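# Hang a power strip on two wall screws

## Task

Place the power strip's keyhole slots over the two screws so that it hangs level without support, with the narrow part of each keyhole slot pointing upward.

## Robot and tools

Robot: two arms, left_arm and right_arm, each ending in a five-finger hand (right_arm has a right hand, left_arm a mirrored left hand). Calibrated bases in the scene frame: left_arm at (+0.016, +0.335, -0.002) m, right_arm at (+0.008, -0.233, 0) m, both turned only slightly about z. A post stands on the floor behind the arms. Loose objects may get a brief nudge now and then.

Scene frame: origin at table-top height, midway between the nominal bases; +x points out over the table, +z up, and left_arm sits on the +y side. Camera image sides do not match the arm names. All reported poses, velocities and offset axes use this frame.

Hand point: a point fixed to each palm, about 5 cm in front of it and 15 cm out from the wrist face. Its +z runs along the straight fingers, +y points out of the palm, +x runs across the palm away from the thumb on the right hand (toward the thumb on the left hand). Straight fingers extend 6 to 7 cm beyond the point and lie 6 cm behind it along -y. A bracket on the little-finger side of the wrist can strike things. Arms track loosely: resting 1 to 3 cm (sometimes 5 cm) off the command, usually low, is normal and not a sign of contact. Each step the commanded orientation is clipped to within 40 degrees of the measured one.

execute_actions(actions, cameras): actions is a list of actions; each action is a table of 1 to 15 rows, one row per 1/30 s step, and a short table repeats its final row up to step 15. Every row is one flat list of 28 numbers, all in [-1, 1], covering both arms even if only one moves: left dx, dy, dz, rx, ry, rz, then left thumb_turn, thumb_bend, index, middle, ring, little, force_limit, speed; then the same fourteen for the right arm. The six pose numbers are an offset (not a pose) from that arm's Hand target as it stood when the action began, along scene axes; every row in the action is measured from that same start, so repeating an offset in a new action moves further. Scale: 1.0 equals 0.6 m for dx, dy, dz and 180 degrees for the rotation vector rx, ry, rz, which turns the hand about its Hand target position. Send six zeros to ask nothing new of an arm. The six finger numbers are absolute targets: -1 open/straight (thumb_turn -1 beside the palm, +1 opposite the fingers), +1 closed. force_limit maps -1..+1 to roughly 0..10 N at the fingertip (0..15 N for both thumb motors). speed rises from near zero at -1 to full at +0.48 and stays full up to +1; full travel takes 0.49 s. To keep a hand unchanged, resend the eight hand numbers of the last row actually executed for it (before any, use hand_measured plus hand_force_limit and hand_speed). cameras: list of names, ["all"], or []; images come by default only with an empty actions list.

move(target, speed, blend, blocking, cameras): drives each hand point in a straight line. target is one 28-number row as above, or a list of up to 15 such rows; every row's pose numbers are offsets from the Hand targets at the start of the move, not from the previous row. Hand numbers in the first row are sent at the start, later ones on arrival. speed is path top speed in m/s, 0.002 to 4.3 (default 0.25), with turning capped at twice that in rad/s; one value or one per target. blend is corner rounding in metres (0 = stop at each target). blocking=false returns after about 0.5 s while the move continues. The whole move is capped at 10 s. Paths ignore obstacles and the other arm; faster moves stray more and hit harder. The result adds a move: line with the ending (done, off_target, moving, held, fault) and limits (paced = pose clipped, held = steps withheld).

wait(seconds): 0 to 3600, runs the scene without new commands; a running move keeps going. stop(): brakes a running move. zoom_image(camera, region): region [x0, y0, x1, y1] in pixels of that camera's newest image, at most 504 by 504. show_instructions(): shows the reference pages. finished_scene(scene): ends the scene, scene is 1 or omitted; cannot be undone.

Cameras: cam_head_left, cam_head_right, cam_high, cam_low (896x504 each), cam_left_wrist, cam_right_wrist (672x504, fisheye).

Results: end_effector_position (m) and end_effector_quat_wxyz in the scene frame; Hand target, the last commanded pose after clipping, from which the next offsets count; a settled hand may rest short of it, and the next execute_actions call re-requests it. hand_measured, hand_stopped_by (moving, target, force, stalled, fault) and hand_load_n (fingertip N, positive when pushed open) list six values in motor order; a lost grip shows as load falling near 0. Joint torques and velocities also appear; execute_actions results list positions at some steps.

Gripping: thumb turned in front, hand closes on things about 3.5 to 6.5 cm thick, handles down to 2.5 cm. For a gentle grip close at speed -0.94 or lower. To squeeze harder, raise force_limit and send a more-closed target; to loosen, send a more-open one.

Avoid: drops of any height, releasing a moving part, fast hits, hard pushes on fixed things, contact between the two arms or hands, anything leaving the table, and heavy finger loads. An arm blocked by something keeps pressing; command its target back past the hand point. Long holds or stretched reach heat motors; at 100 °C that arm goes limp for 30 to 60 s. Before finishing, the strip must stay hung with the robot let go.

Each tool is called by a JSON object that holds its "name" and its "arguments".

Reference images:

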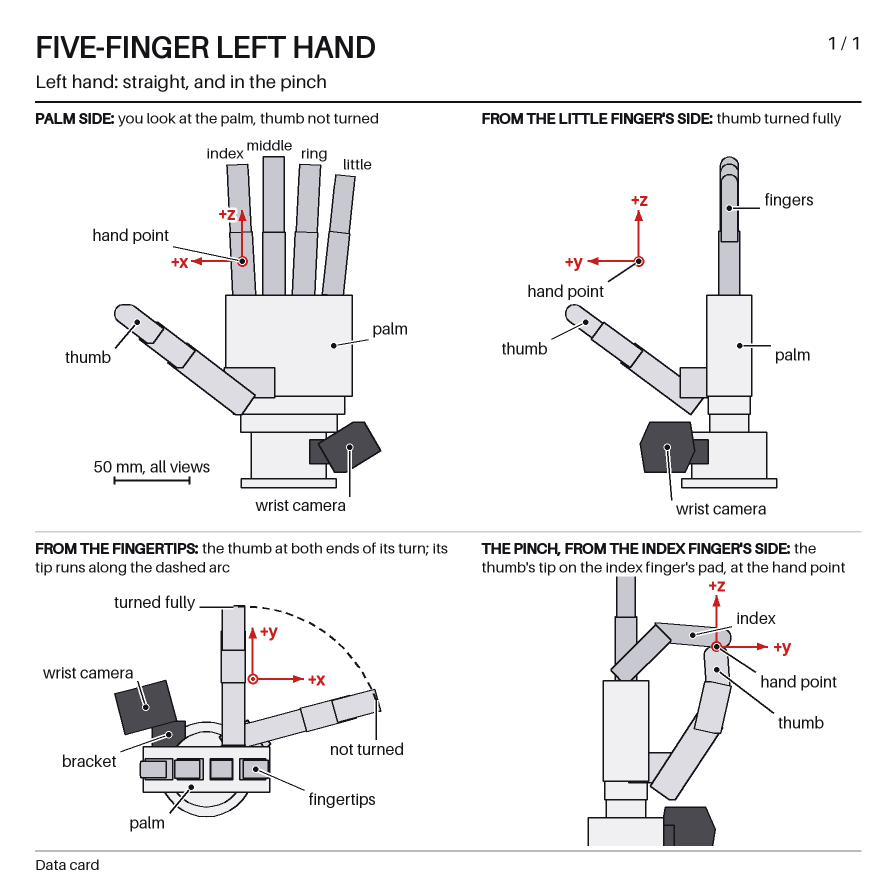

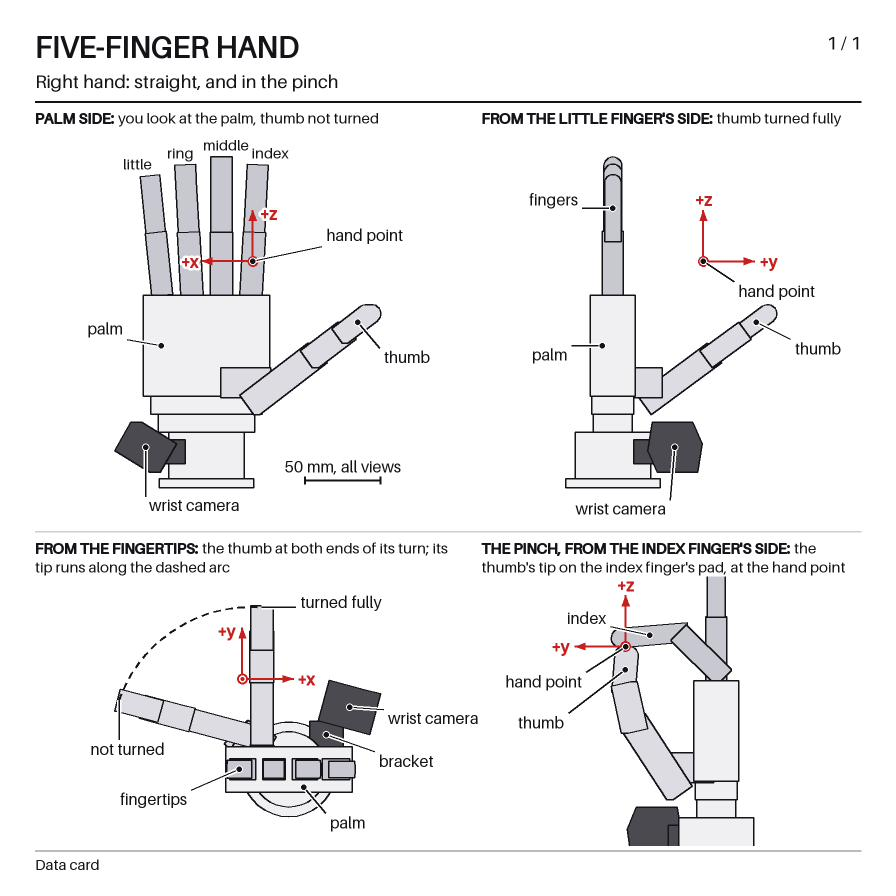

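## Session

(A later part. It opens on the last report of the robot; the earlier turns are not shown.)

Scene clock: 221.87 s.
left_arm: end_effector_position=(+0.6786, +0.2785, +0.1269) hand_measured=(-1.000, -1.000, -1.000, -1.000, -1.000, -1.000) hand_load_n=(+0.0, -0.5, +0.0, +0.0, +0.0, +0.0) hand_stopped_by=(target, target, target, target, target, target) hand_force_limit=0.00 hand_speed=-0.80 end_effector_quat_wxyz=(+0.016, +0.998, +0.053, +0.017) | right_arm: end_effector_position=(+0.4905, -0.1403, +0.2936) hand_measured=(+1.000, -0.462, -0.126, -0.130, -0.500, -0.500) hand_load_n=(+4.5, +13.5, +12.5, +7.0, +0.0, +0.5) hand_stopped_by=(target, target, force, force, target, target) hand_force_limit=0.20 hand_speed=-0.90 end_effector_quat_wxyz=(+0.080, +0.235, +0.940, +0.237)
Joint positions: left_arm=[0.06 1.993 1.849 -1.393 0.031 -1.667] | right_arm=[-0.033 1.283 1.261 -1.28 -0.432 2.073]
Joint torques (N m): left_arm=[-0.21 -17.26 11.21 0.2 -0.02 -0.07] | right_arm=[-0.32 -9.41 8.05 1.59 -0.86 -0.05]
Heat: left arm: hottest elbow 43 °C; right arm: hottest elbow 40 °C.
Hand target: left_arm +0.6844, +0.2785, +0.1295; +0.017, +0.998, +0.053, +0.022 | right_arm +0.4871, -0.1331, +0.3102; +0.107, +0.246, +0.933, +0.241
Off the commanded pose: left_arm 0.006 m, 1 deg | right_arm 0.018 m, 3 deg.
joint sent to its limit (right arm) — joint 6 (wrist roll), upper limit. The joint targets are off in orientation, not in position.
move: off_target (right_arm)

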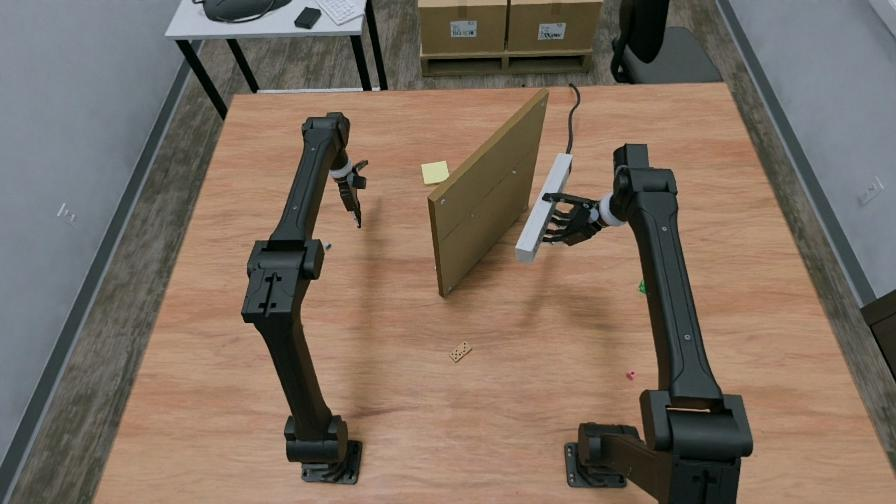

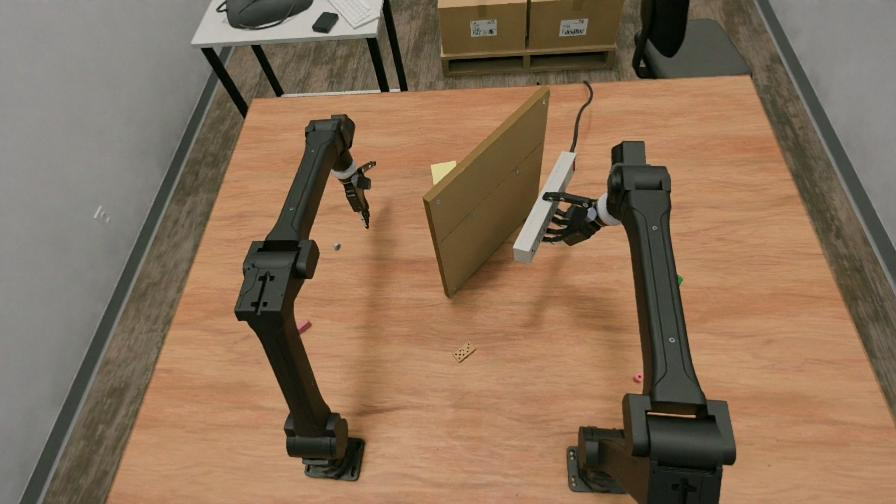

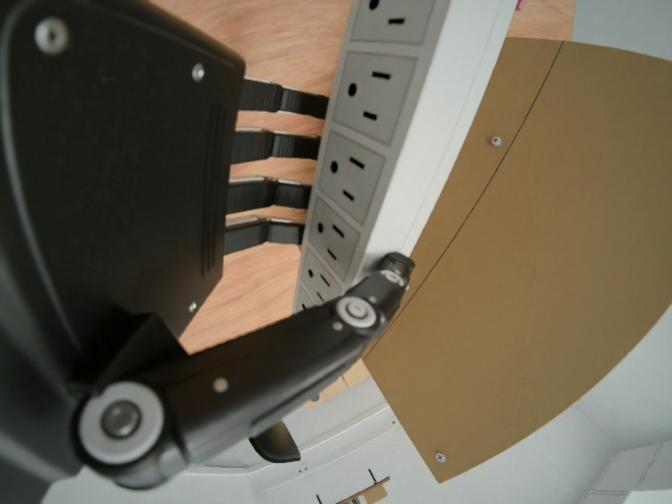

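{"name": "execute_actions", "arguments": {"actions": []}}

Scene clock: 224.20 s.
left_arm: end_effector_position=(+0.6786, +0.2785, +0.1269) hand_measured=(-1.000, -1.000, -1.000, -1.000, -1.000, -1.000) hand_load_n=(+0.0, +0.0, +0.0, +0.0, +0.0, +0.0) hand_stopped_by=(target, target, target, target, target, target) hand_force_limit=0.00 hand_speed=-0.80 end_effector_quat_wxyz=(+0.016, +0.998, +0.053, +0.017) | right_arm: end_effector_position=(+0.4905, -0.1403, +0.2936) hand_measured=(+1.000, -0.462, -0.126, -0.130, -0.500, -0.500) hand_load_n=(+4.5, +13.5, +12.0, +7.0, +0.0, +0.0) hand_stopped_by=(target, target, force, force, target, target) hand_force_limit=0.20 hand_speed=-0.90 end_effector_quat_wxyz=(+0.080, +0.235, +0.940, +0.237)
Joint positions: left_arm=[0.06 1.993 1.849 -1.393 0.031 -1.667] | right_arm=[-0.033 1.283 1.261 -1.28 -0.432 2.073]
Joint velocities: within noise
Joint torques (N m): left_arm=[-0.38 -17.2 11.18 0.24 -0.03 -0.07] | right_arm=[-0.5 -9.41 8.09 1.63 -0.87 -0.05]
Heat: left arm: hottest elbow 43 °C; right arm: hottest elbow 40 °C.
Hand target: left_arm +0.6844, +0.2785, +0.1295; +0.017, +0.998, +0.053, +0.022 | right_arm +0.4870, -0.1331, +0.3102; +0.107, +0.246, +0.933, +0.241
Off the commanded pose: left_arm 0.006 m, 1 deg | right_arm 0.018 m, 3 deg.

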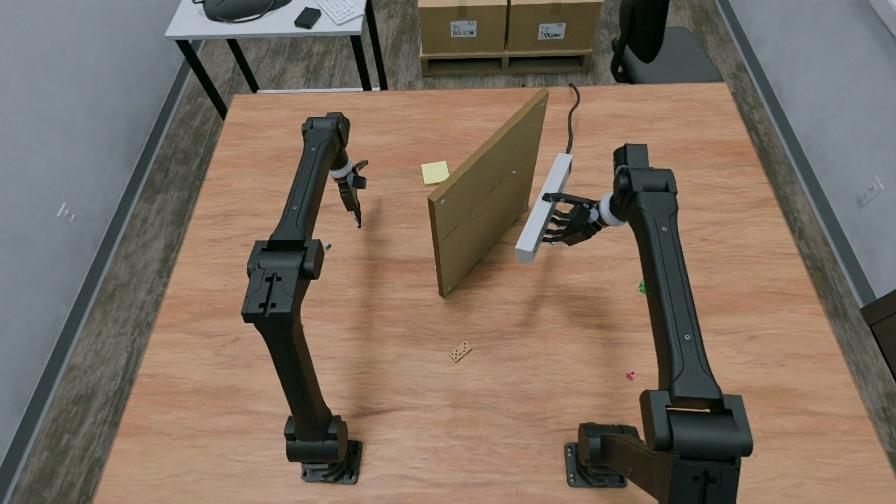

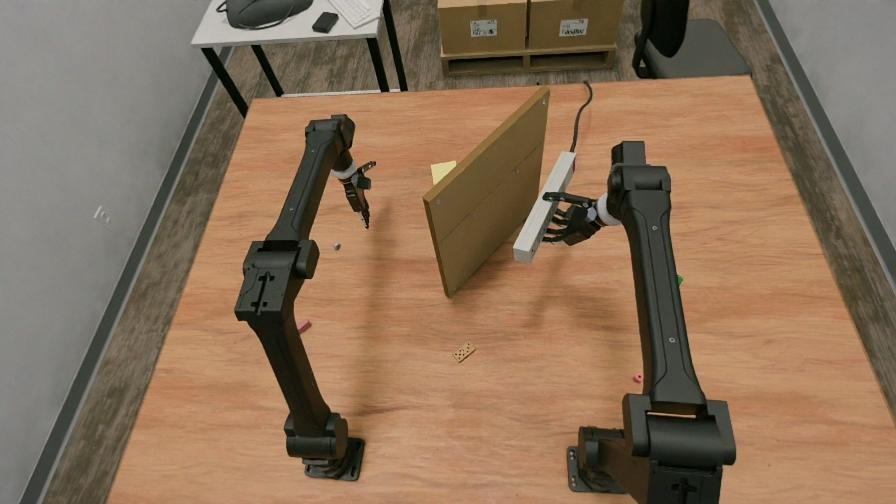

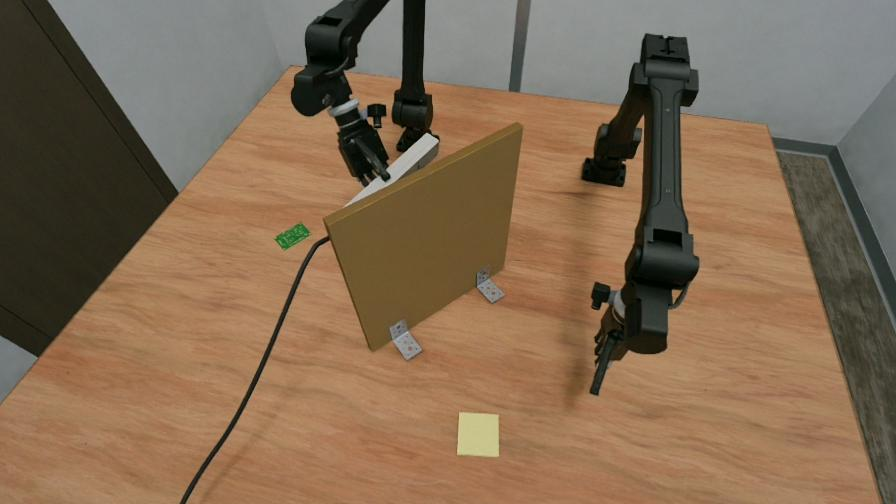

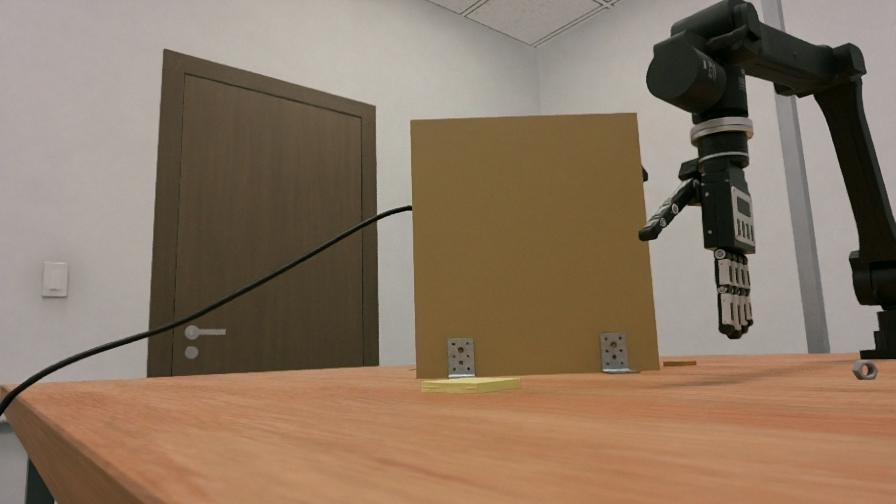

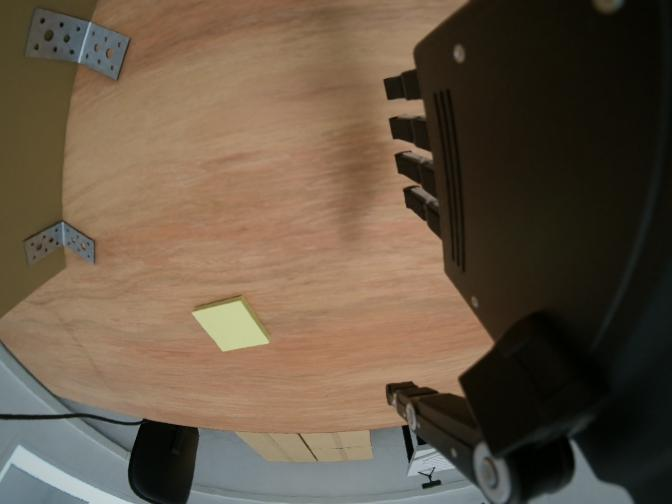

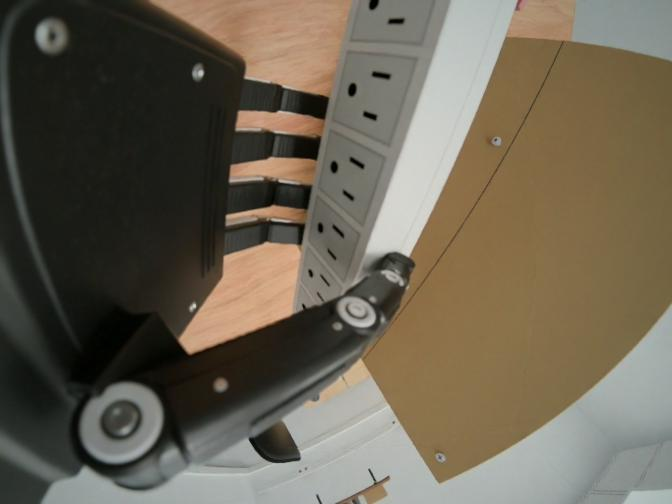

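{"name": "zoom_image", "arguments": {"camera": "cam_head_left", "region": [420, 80, 620, 300]}}

{"name": "zoom_image", "arguments": {"camera": "cam_head_right", "region": [420, 80, 620, 300]}}

{"name": "zoom_image", "arguments": {"camera": "cam_right_wrist", "region": [220, 0, 672, 504]}}

Scaled by 2.291 from the camera's image (finer frame: 1280x720).

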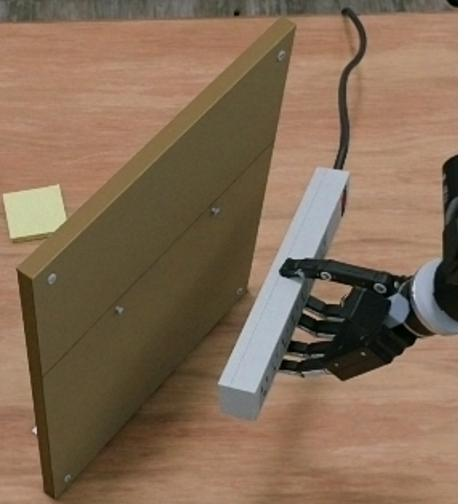

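Scaled by 2.291 from the camera's image (finer frame: 1280x720).

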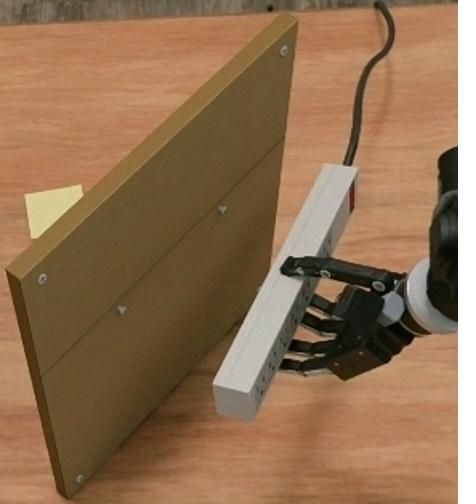

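Scaled by 1.000.

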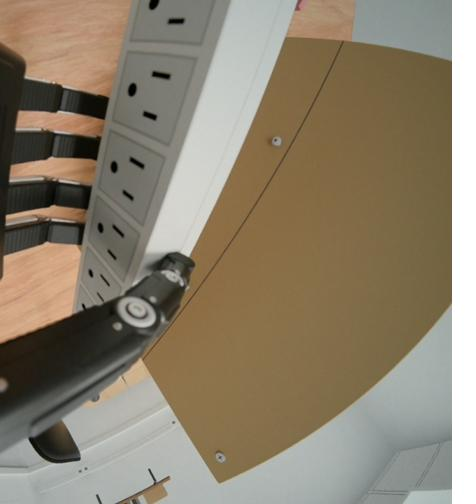

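{"name": "zoom_image", "arguments": {"camera": "cam_head_left", "region": [500, 220, 560, 280]}}

{"name": "zoom_image", "arguments": {"camera": "cam_head_left", "region": [530, 135, 590, 195]}}

{"name": "zoom_image", "arguments": {"camera": "cam_high", "region": [320, 100, 540, 320]}}

Scaled by 8.400 from the camera's image (finer frame: 1280x720).

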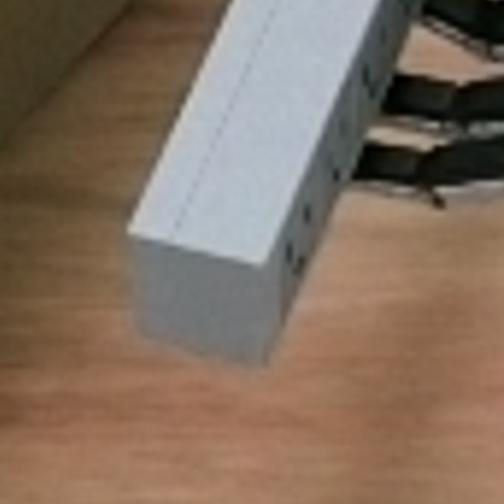

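Scaled by 8.400 from the camera's image (finer frame: 1280x720).

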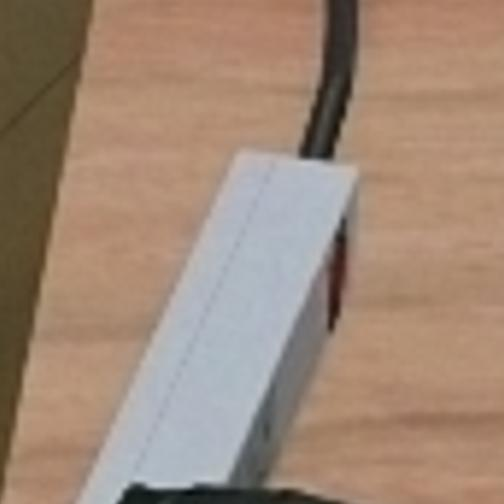

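Scaled by 2.291 from the camera's image (finer frame: 1280x720).

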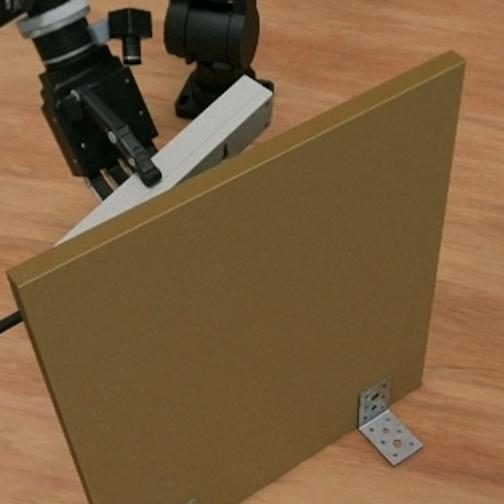

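{"name": "zoom_image", "arguments": {"camera": "cam_head_left", "region": [420, 180, 480, 240]}}

{"name": "zoom_image", "arguments": {"camera": "cam_head_right", "region": [420, 180, 480, 240]}}

{"name": "zoom_image", "arguments": {"camera": "cam_head_left", "region": [500, 80, 590, 170]}}

{"name": "zoom_image", "arguments": {"camera": "cam_head_right", "region": [500, 80, 590, 170]}}

{"name": "zoom_image", "arguments": {"camera": "cam_head_left", "region": [490, 150, 550, 210]}}

{"name": "zoom_image", "arguments": {"camera": "cam_head_right", "region": [490, 150, 550, 210]}}

{"name": "zoom_image", "arguments": {"camera": "cam_head_right", "region": [500, 220, 560, 280]}}

{"name": "zoom_image", "arguments": {"camera": "cam_head_right", "region": [530, 135, 590, 195]}}

{"name": "zoom_image", "arguments": {"camera": "cam_head_left", "region": [420, 270, 510, 360]}}

{"name": "zoom_image", "arguments": {"camera": "cam_head_right", "region": [420, 270, 510, 360]}}

Scaled by 8.400 from the camera's image (finer frame: 1280x720).

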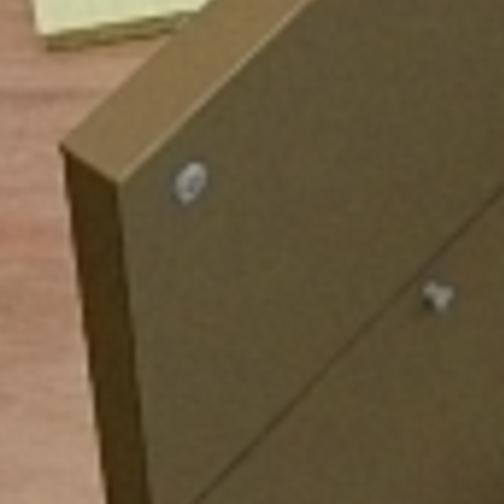

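Scaled by 8.400 from the camera's image (finer frame: 1280x720).

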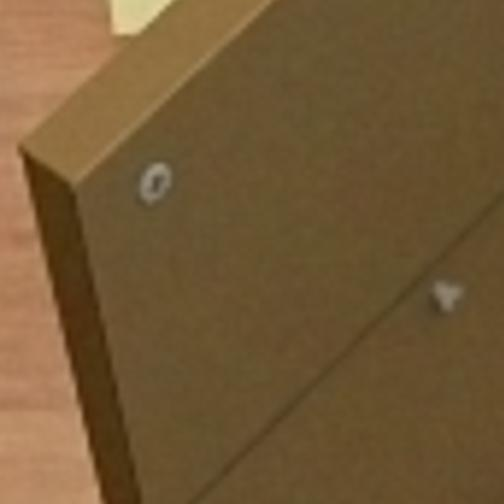

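Scaled by 5.600 from the camera's image (finer frame: 1280x720).

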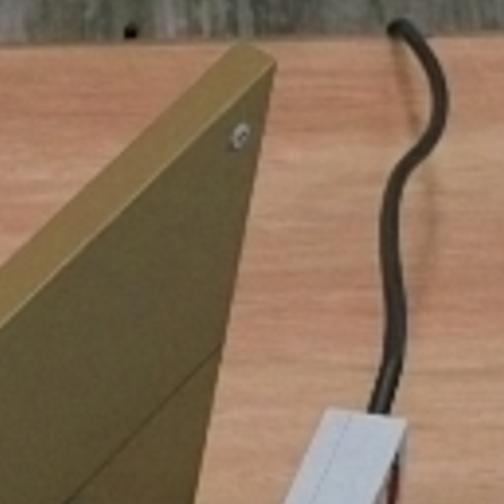

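Scaled by 5.600 from the camera's image (finer frame: 1280x720).

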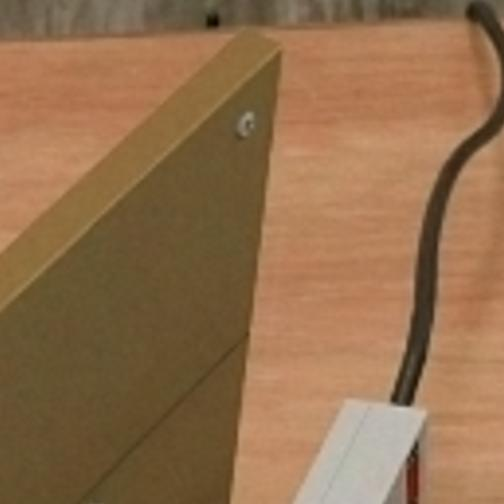

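Scaled by 8.400 from the camera's image (finer frame: 1280x720).

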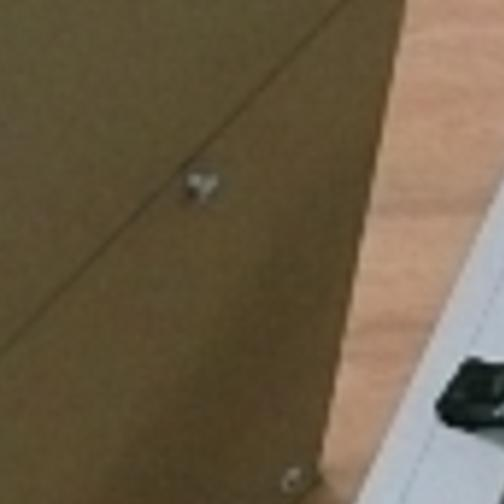

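Scaled by 8.400 from the camera's image (finer frame: 1280x720).

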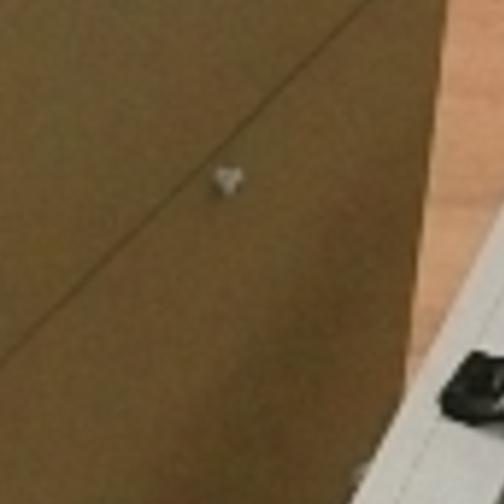

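Scaled by 8.400 from the camera's image (finer frame: 1280x720).

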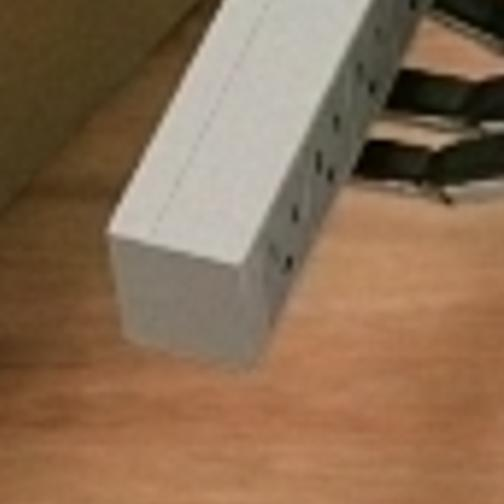

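Scaled by 8.400 from the camera's image (finer frame: 1280x720).

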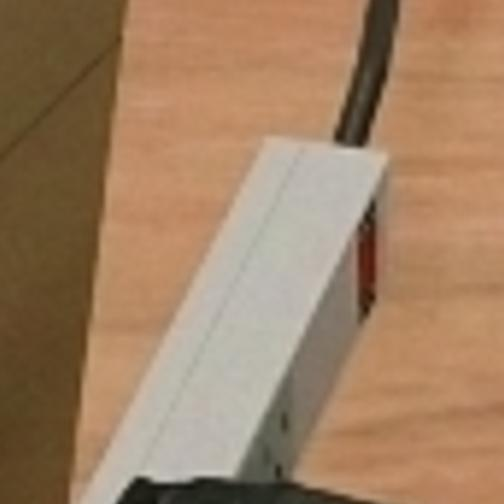

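Scaled by 5.600 from the camera's image (finer frame: 1280x720).

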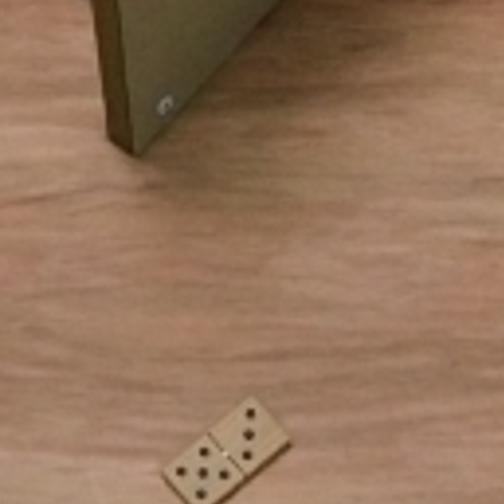

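Scaled by 5.600 from the camera's image (finer frame: 1280x720).

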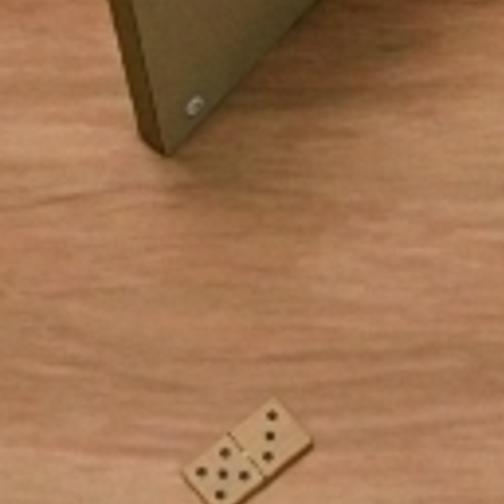

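{"name": "move", "arguments": {"target": [0,0,0,0,0,0,-1,-1,-1,-1,-1,-1,0,-0.8,-0.0385,0.0342,0.03,0.0273,-0.05,0.016,1,-0.46,0.05,0.1,-0.5,-0.5,0.2,-0.9], "speed": 0.08, "cameras": ["cam_head_left", "cam_head_right", "cam_high", "cam_right_wrist"]}}

Scene clock: 242.43 s.
left_arm: end_effector_position=(+0.6786, +0.2785, +0.1269) hand_measured=(-1.000, -1.000, -1.000, -1.000, -1.000, -1.000) hand_load_n=(+0.0, +0.0, +0.0, +0.0, +0.0, +0.0) hand_stopped_by=(target, target, target, target, target, target) hand_force_limit=0.00 hand_speed=-0.80 end_effector_quat_wxyz=(+0.016, +0.998, +0.053, +0.017) | right_arm: end_effector_position=(+0.4673, -0.1209, +0.3102) hand_measured=(+1.000, -0.462, -0.126, -0.130, -0.500, -0.500) hand_load_n=(+6.0, +14.0, +13.0, +7.5, +0.0, +0.0) hand_stopped_by=(target, target, force, force, target, target) hand_force_limit=0.20 hand_speed=-0.90 end_effector_quat_wxyz=(+0.135, +0.201, +0.925, +0.292)
Joint positions: left_arm=[0.06 1.993 1.849 -1.393 0.031 -1.667] | right_arm=[-0.024 1.158 1.124 -1.124 -0.523 2.073]
Joint torques (N m): left_arm=[-0.38 -17.08 11.19 0.28 -0.04 -0.07] | right_arm=[-0.38 -7.59 8.39 2.18 -1.21 -0.03]
Heat: left arm: hottest elbow 43 °C; right arm: hottest elbow 39 °C.
Hand target: left_arm +0.6844, +0.2785, +0.1295; +0.017, +0.998, +0.053, +0.022 | right_arm +0.4639, -0.1125, +0.3284; +0.163, +0.207, +0.916, +0.302
Off the commanded pose: left_arm 0.006 m, 1 deg | right_arm 0.020 m, 4 deg.
joint sent to its limit (right arm) — joint 6 (wrist roll), upper limit. The joint targets are off in orientation, not in position.
move: off_target (right_arm)

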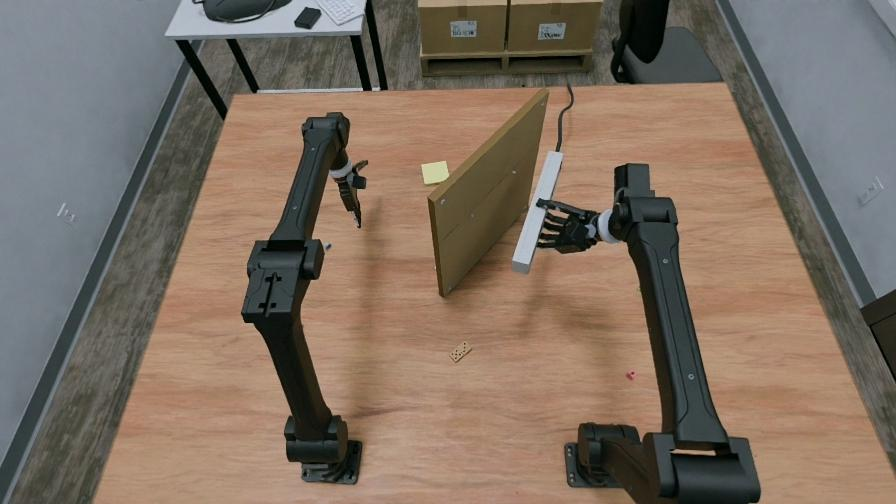

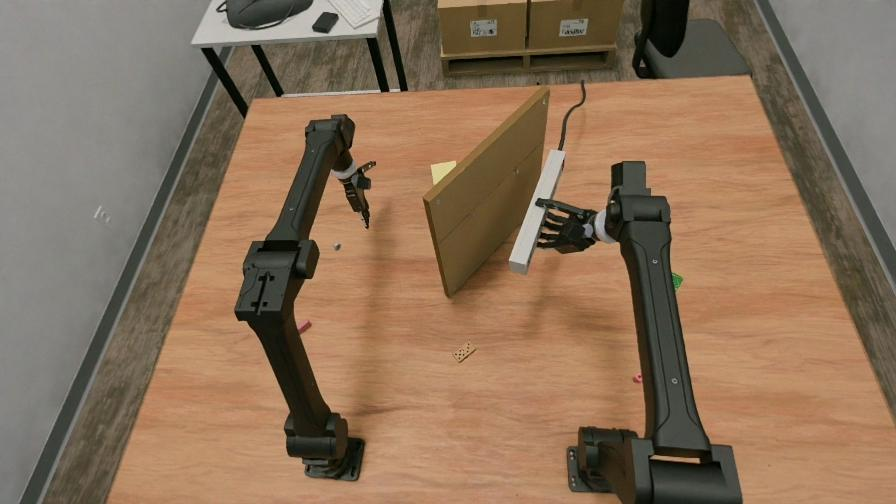

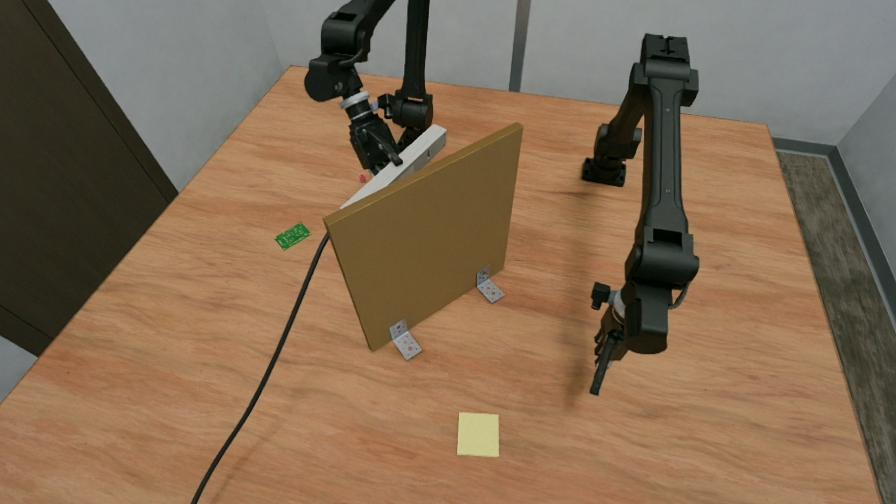

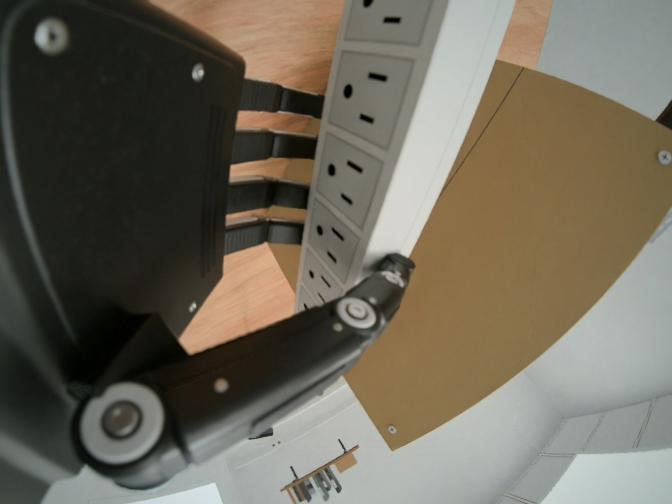

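{"name": "zoom_image", "arguments": {"camera": "cam_head_left", "region": [500, 230, 560, 290]}}

{"name": "zoom_image", "arguments": {"camera": "cam_head_right", "region": [500, 230, 560, 290]}}

{"name": "zoom_image", "arguments": {"camera": "cam_head_left", "region": [520, 130, 580, 190]}}

{"name": "zoom_image", "arguments": {"camera": "cam_head_right", "region": [520, 130, 580, 190]}}

Scaled by 8.400 from the camera's image (finer frame: 1280x720).

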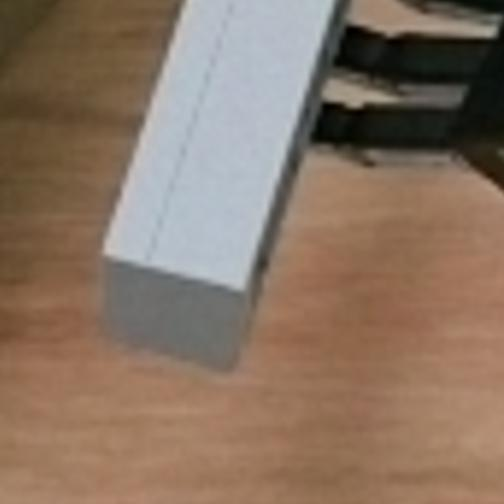

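Scaled by 8.400 from the camera's image (finer frame: 1280x720).

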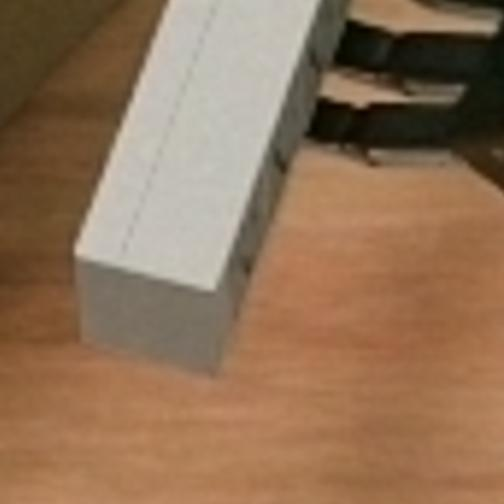

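Scaled by 8.400 from the camera's image (finer frame: 1280x720).

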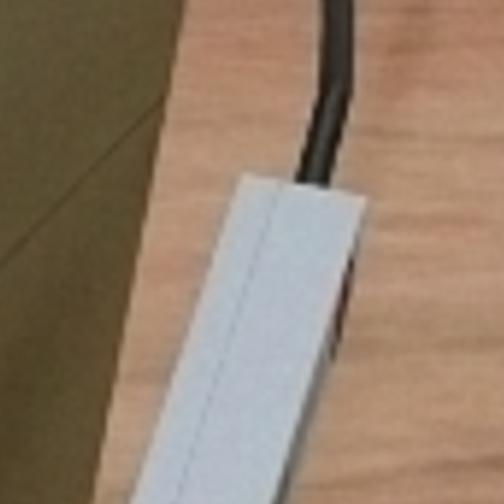

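Scaled by 8.400 from the camera's image (finer frame: 1280x720).

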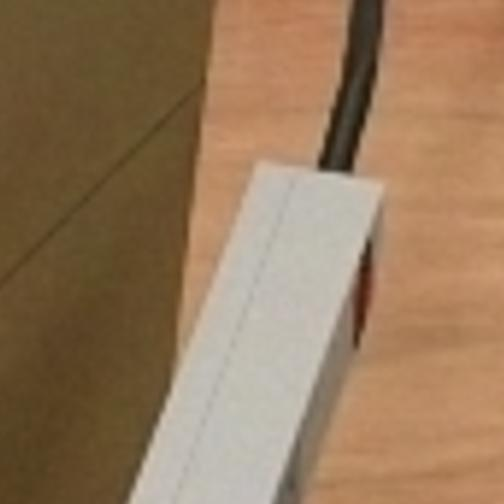

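{"name": "move", "arguments": {"target": [0,0,0,0,0,0,-1,-1,-1,-1,-1,-1,0,-0.8,0.0389,0.0435,0,0.0213,-0.0191,0,1,-0.46,0.05,0.1,-0.5,-0.5,0.2,-0.9], "speed": 0.06, "cameras": ["cam_head_left", "cam_head_right", "cam_right_wrist"]}}

Scene clock: 247.07 s.
left_arm: end_effector_position=(+0.6786, +0.2785, +0.1269) hand_measured=(-1.000, -1.000, -1.000, -1.000, -1.000, -1.000) hand_load_n=(+0.0, -0.5, +0.0, +0.0, +0.0, +0.0) hand_stopped_by=(target, target, target, target, target, target) hand_force_limit=0.00 hand_speed=-0.80 end_effector_quat_wxyz=(+0.016, +0.998, +0.053, +0.017) | right_arm: end_effector_position=(+0.4849, -0.0949, +0.3158) hand_measured=(+1.000, -0.462, -0.126, -0.130, -0.500, -0.500) hand_load_n=(+5.5, +13.5, +13.5, +6.5, +0.0, +0.0) hand_stopped_by=(target, target, force, force, target, target) hand_force_limit=0.20 hand_speed=-0.90 end_effector_quat_wxyz=(+0.152, +0.164, +0.918, +0.327)
Joint positions: left_arm=[0.06 1.993 1.849 -1.393 0.031 -1.667] | right_arm=[0.014 1.196 1.124 -1.017 -0.583 2.073]
Joint torques (N m): left_arm=[-0.32 -16.97 11.22 0.28 -0.04 -0.06] | right_arm=[-0.44 -6.48 9.05 2.43 -1.27 -0.04]
Heat: left arm: hottest elbow 43 °C; right arm: hottest elbow 39 °C.
Hand target: left_arm +0.6844, +0.2785, +0.1295; +0.017, +0.998, +0.053, +0.022 | right_arm +0.4872, -0.0864, +0.3283; +0.184, +0.203, +0.900, +0.338
Off the commanded pose: left_arm 0.006 m, 1 deg | right_arm 0.015 m, 6 deg.
joint sent to its limit (right arm) — joint 6 (wrist roll), upper limit. The joint targets are off in orientation, not in position.
move: off_target (right_arm)

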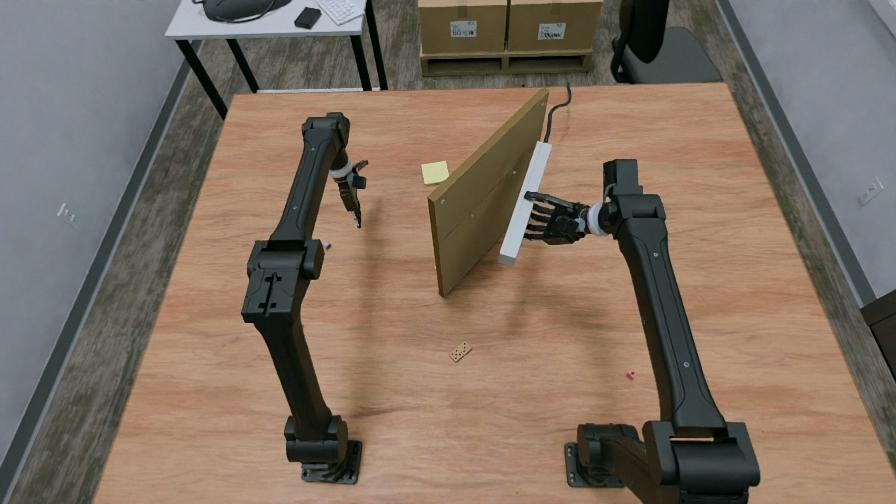

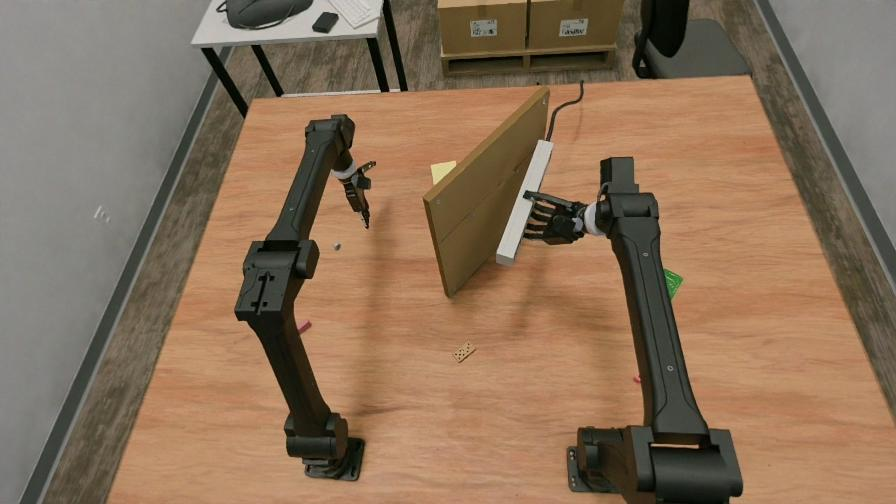

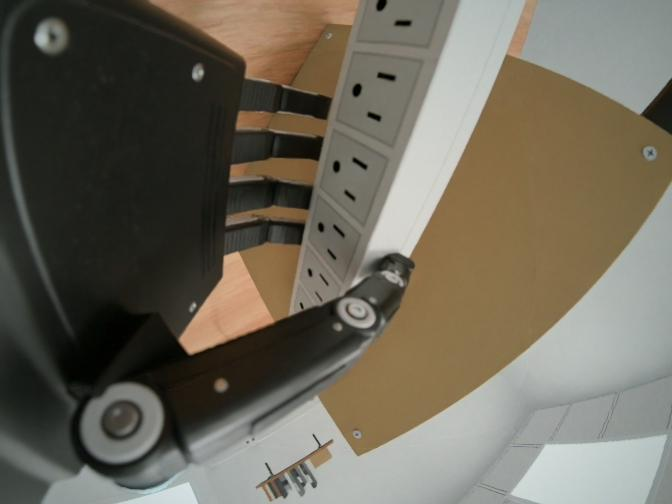

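{"name": "zoom_image", "arguments": {"camera": "cam_head_left", "region": [480, 225, 540, 285]}}

{"name": "zoom_image", "arguments": {"camera": "cam_head_right", "region": [480, 225, 540, 285]}}

{"name": "zoom_image", "arguments": {"camera": "cam_head_left", "region": [510, 125, 570, 185]}}

{"name": "zoom_image", "arguments": {"camera": "cam_head_right", "region": [510, 125, 570, 185]}}

Scaled by 8.400 from the camera's image (finer frame: 1280x720).

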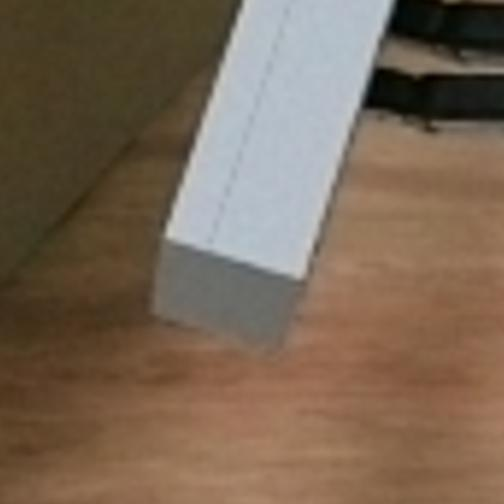

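Scaled by 8.400 from the camera's image (finer frame: 1280x720).

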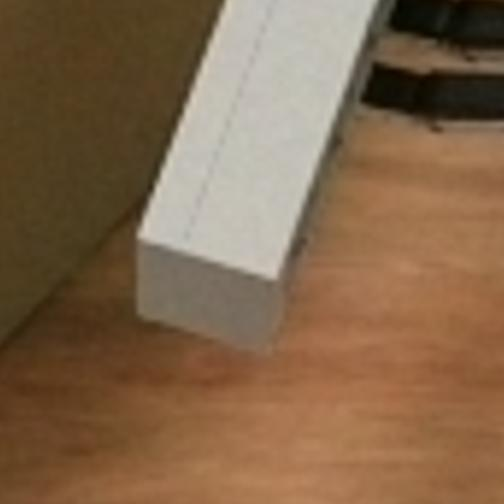

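Scaled by 8.400 from the camera's image (finer frame: 1280x720).

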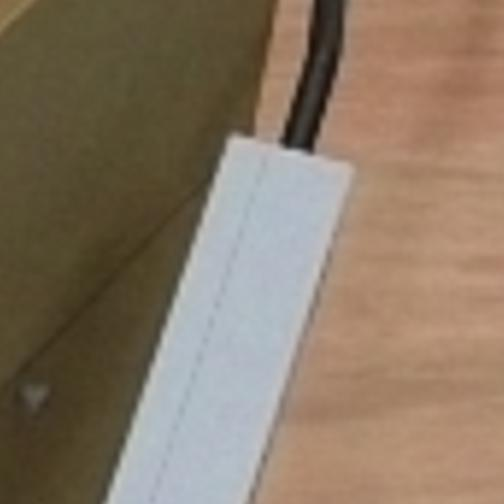

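Scaled by 8.400 from the camera's image (finer frame: 1280x720).

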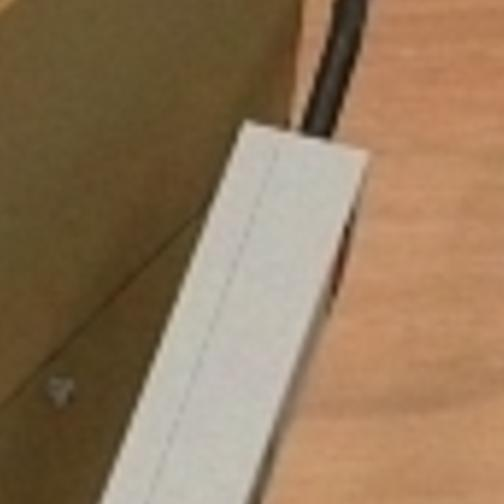

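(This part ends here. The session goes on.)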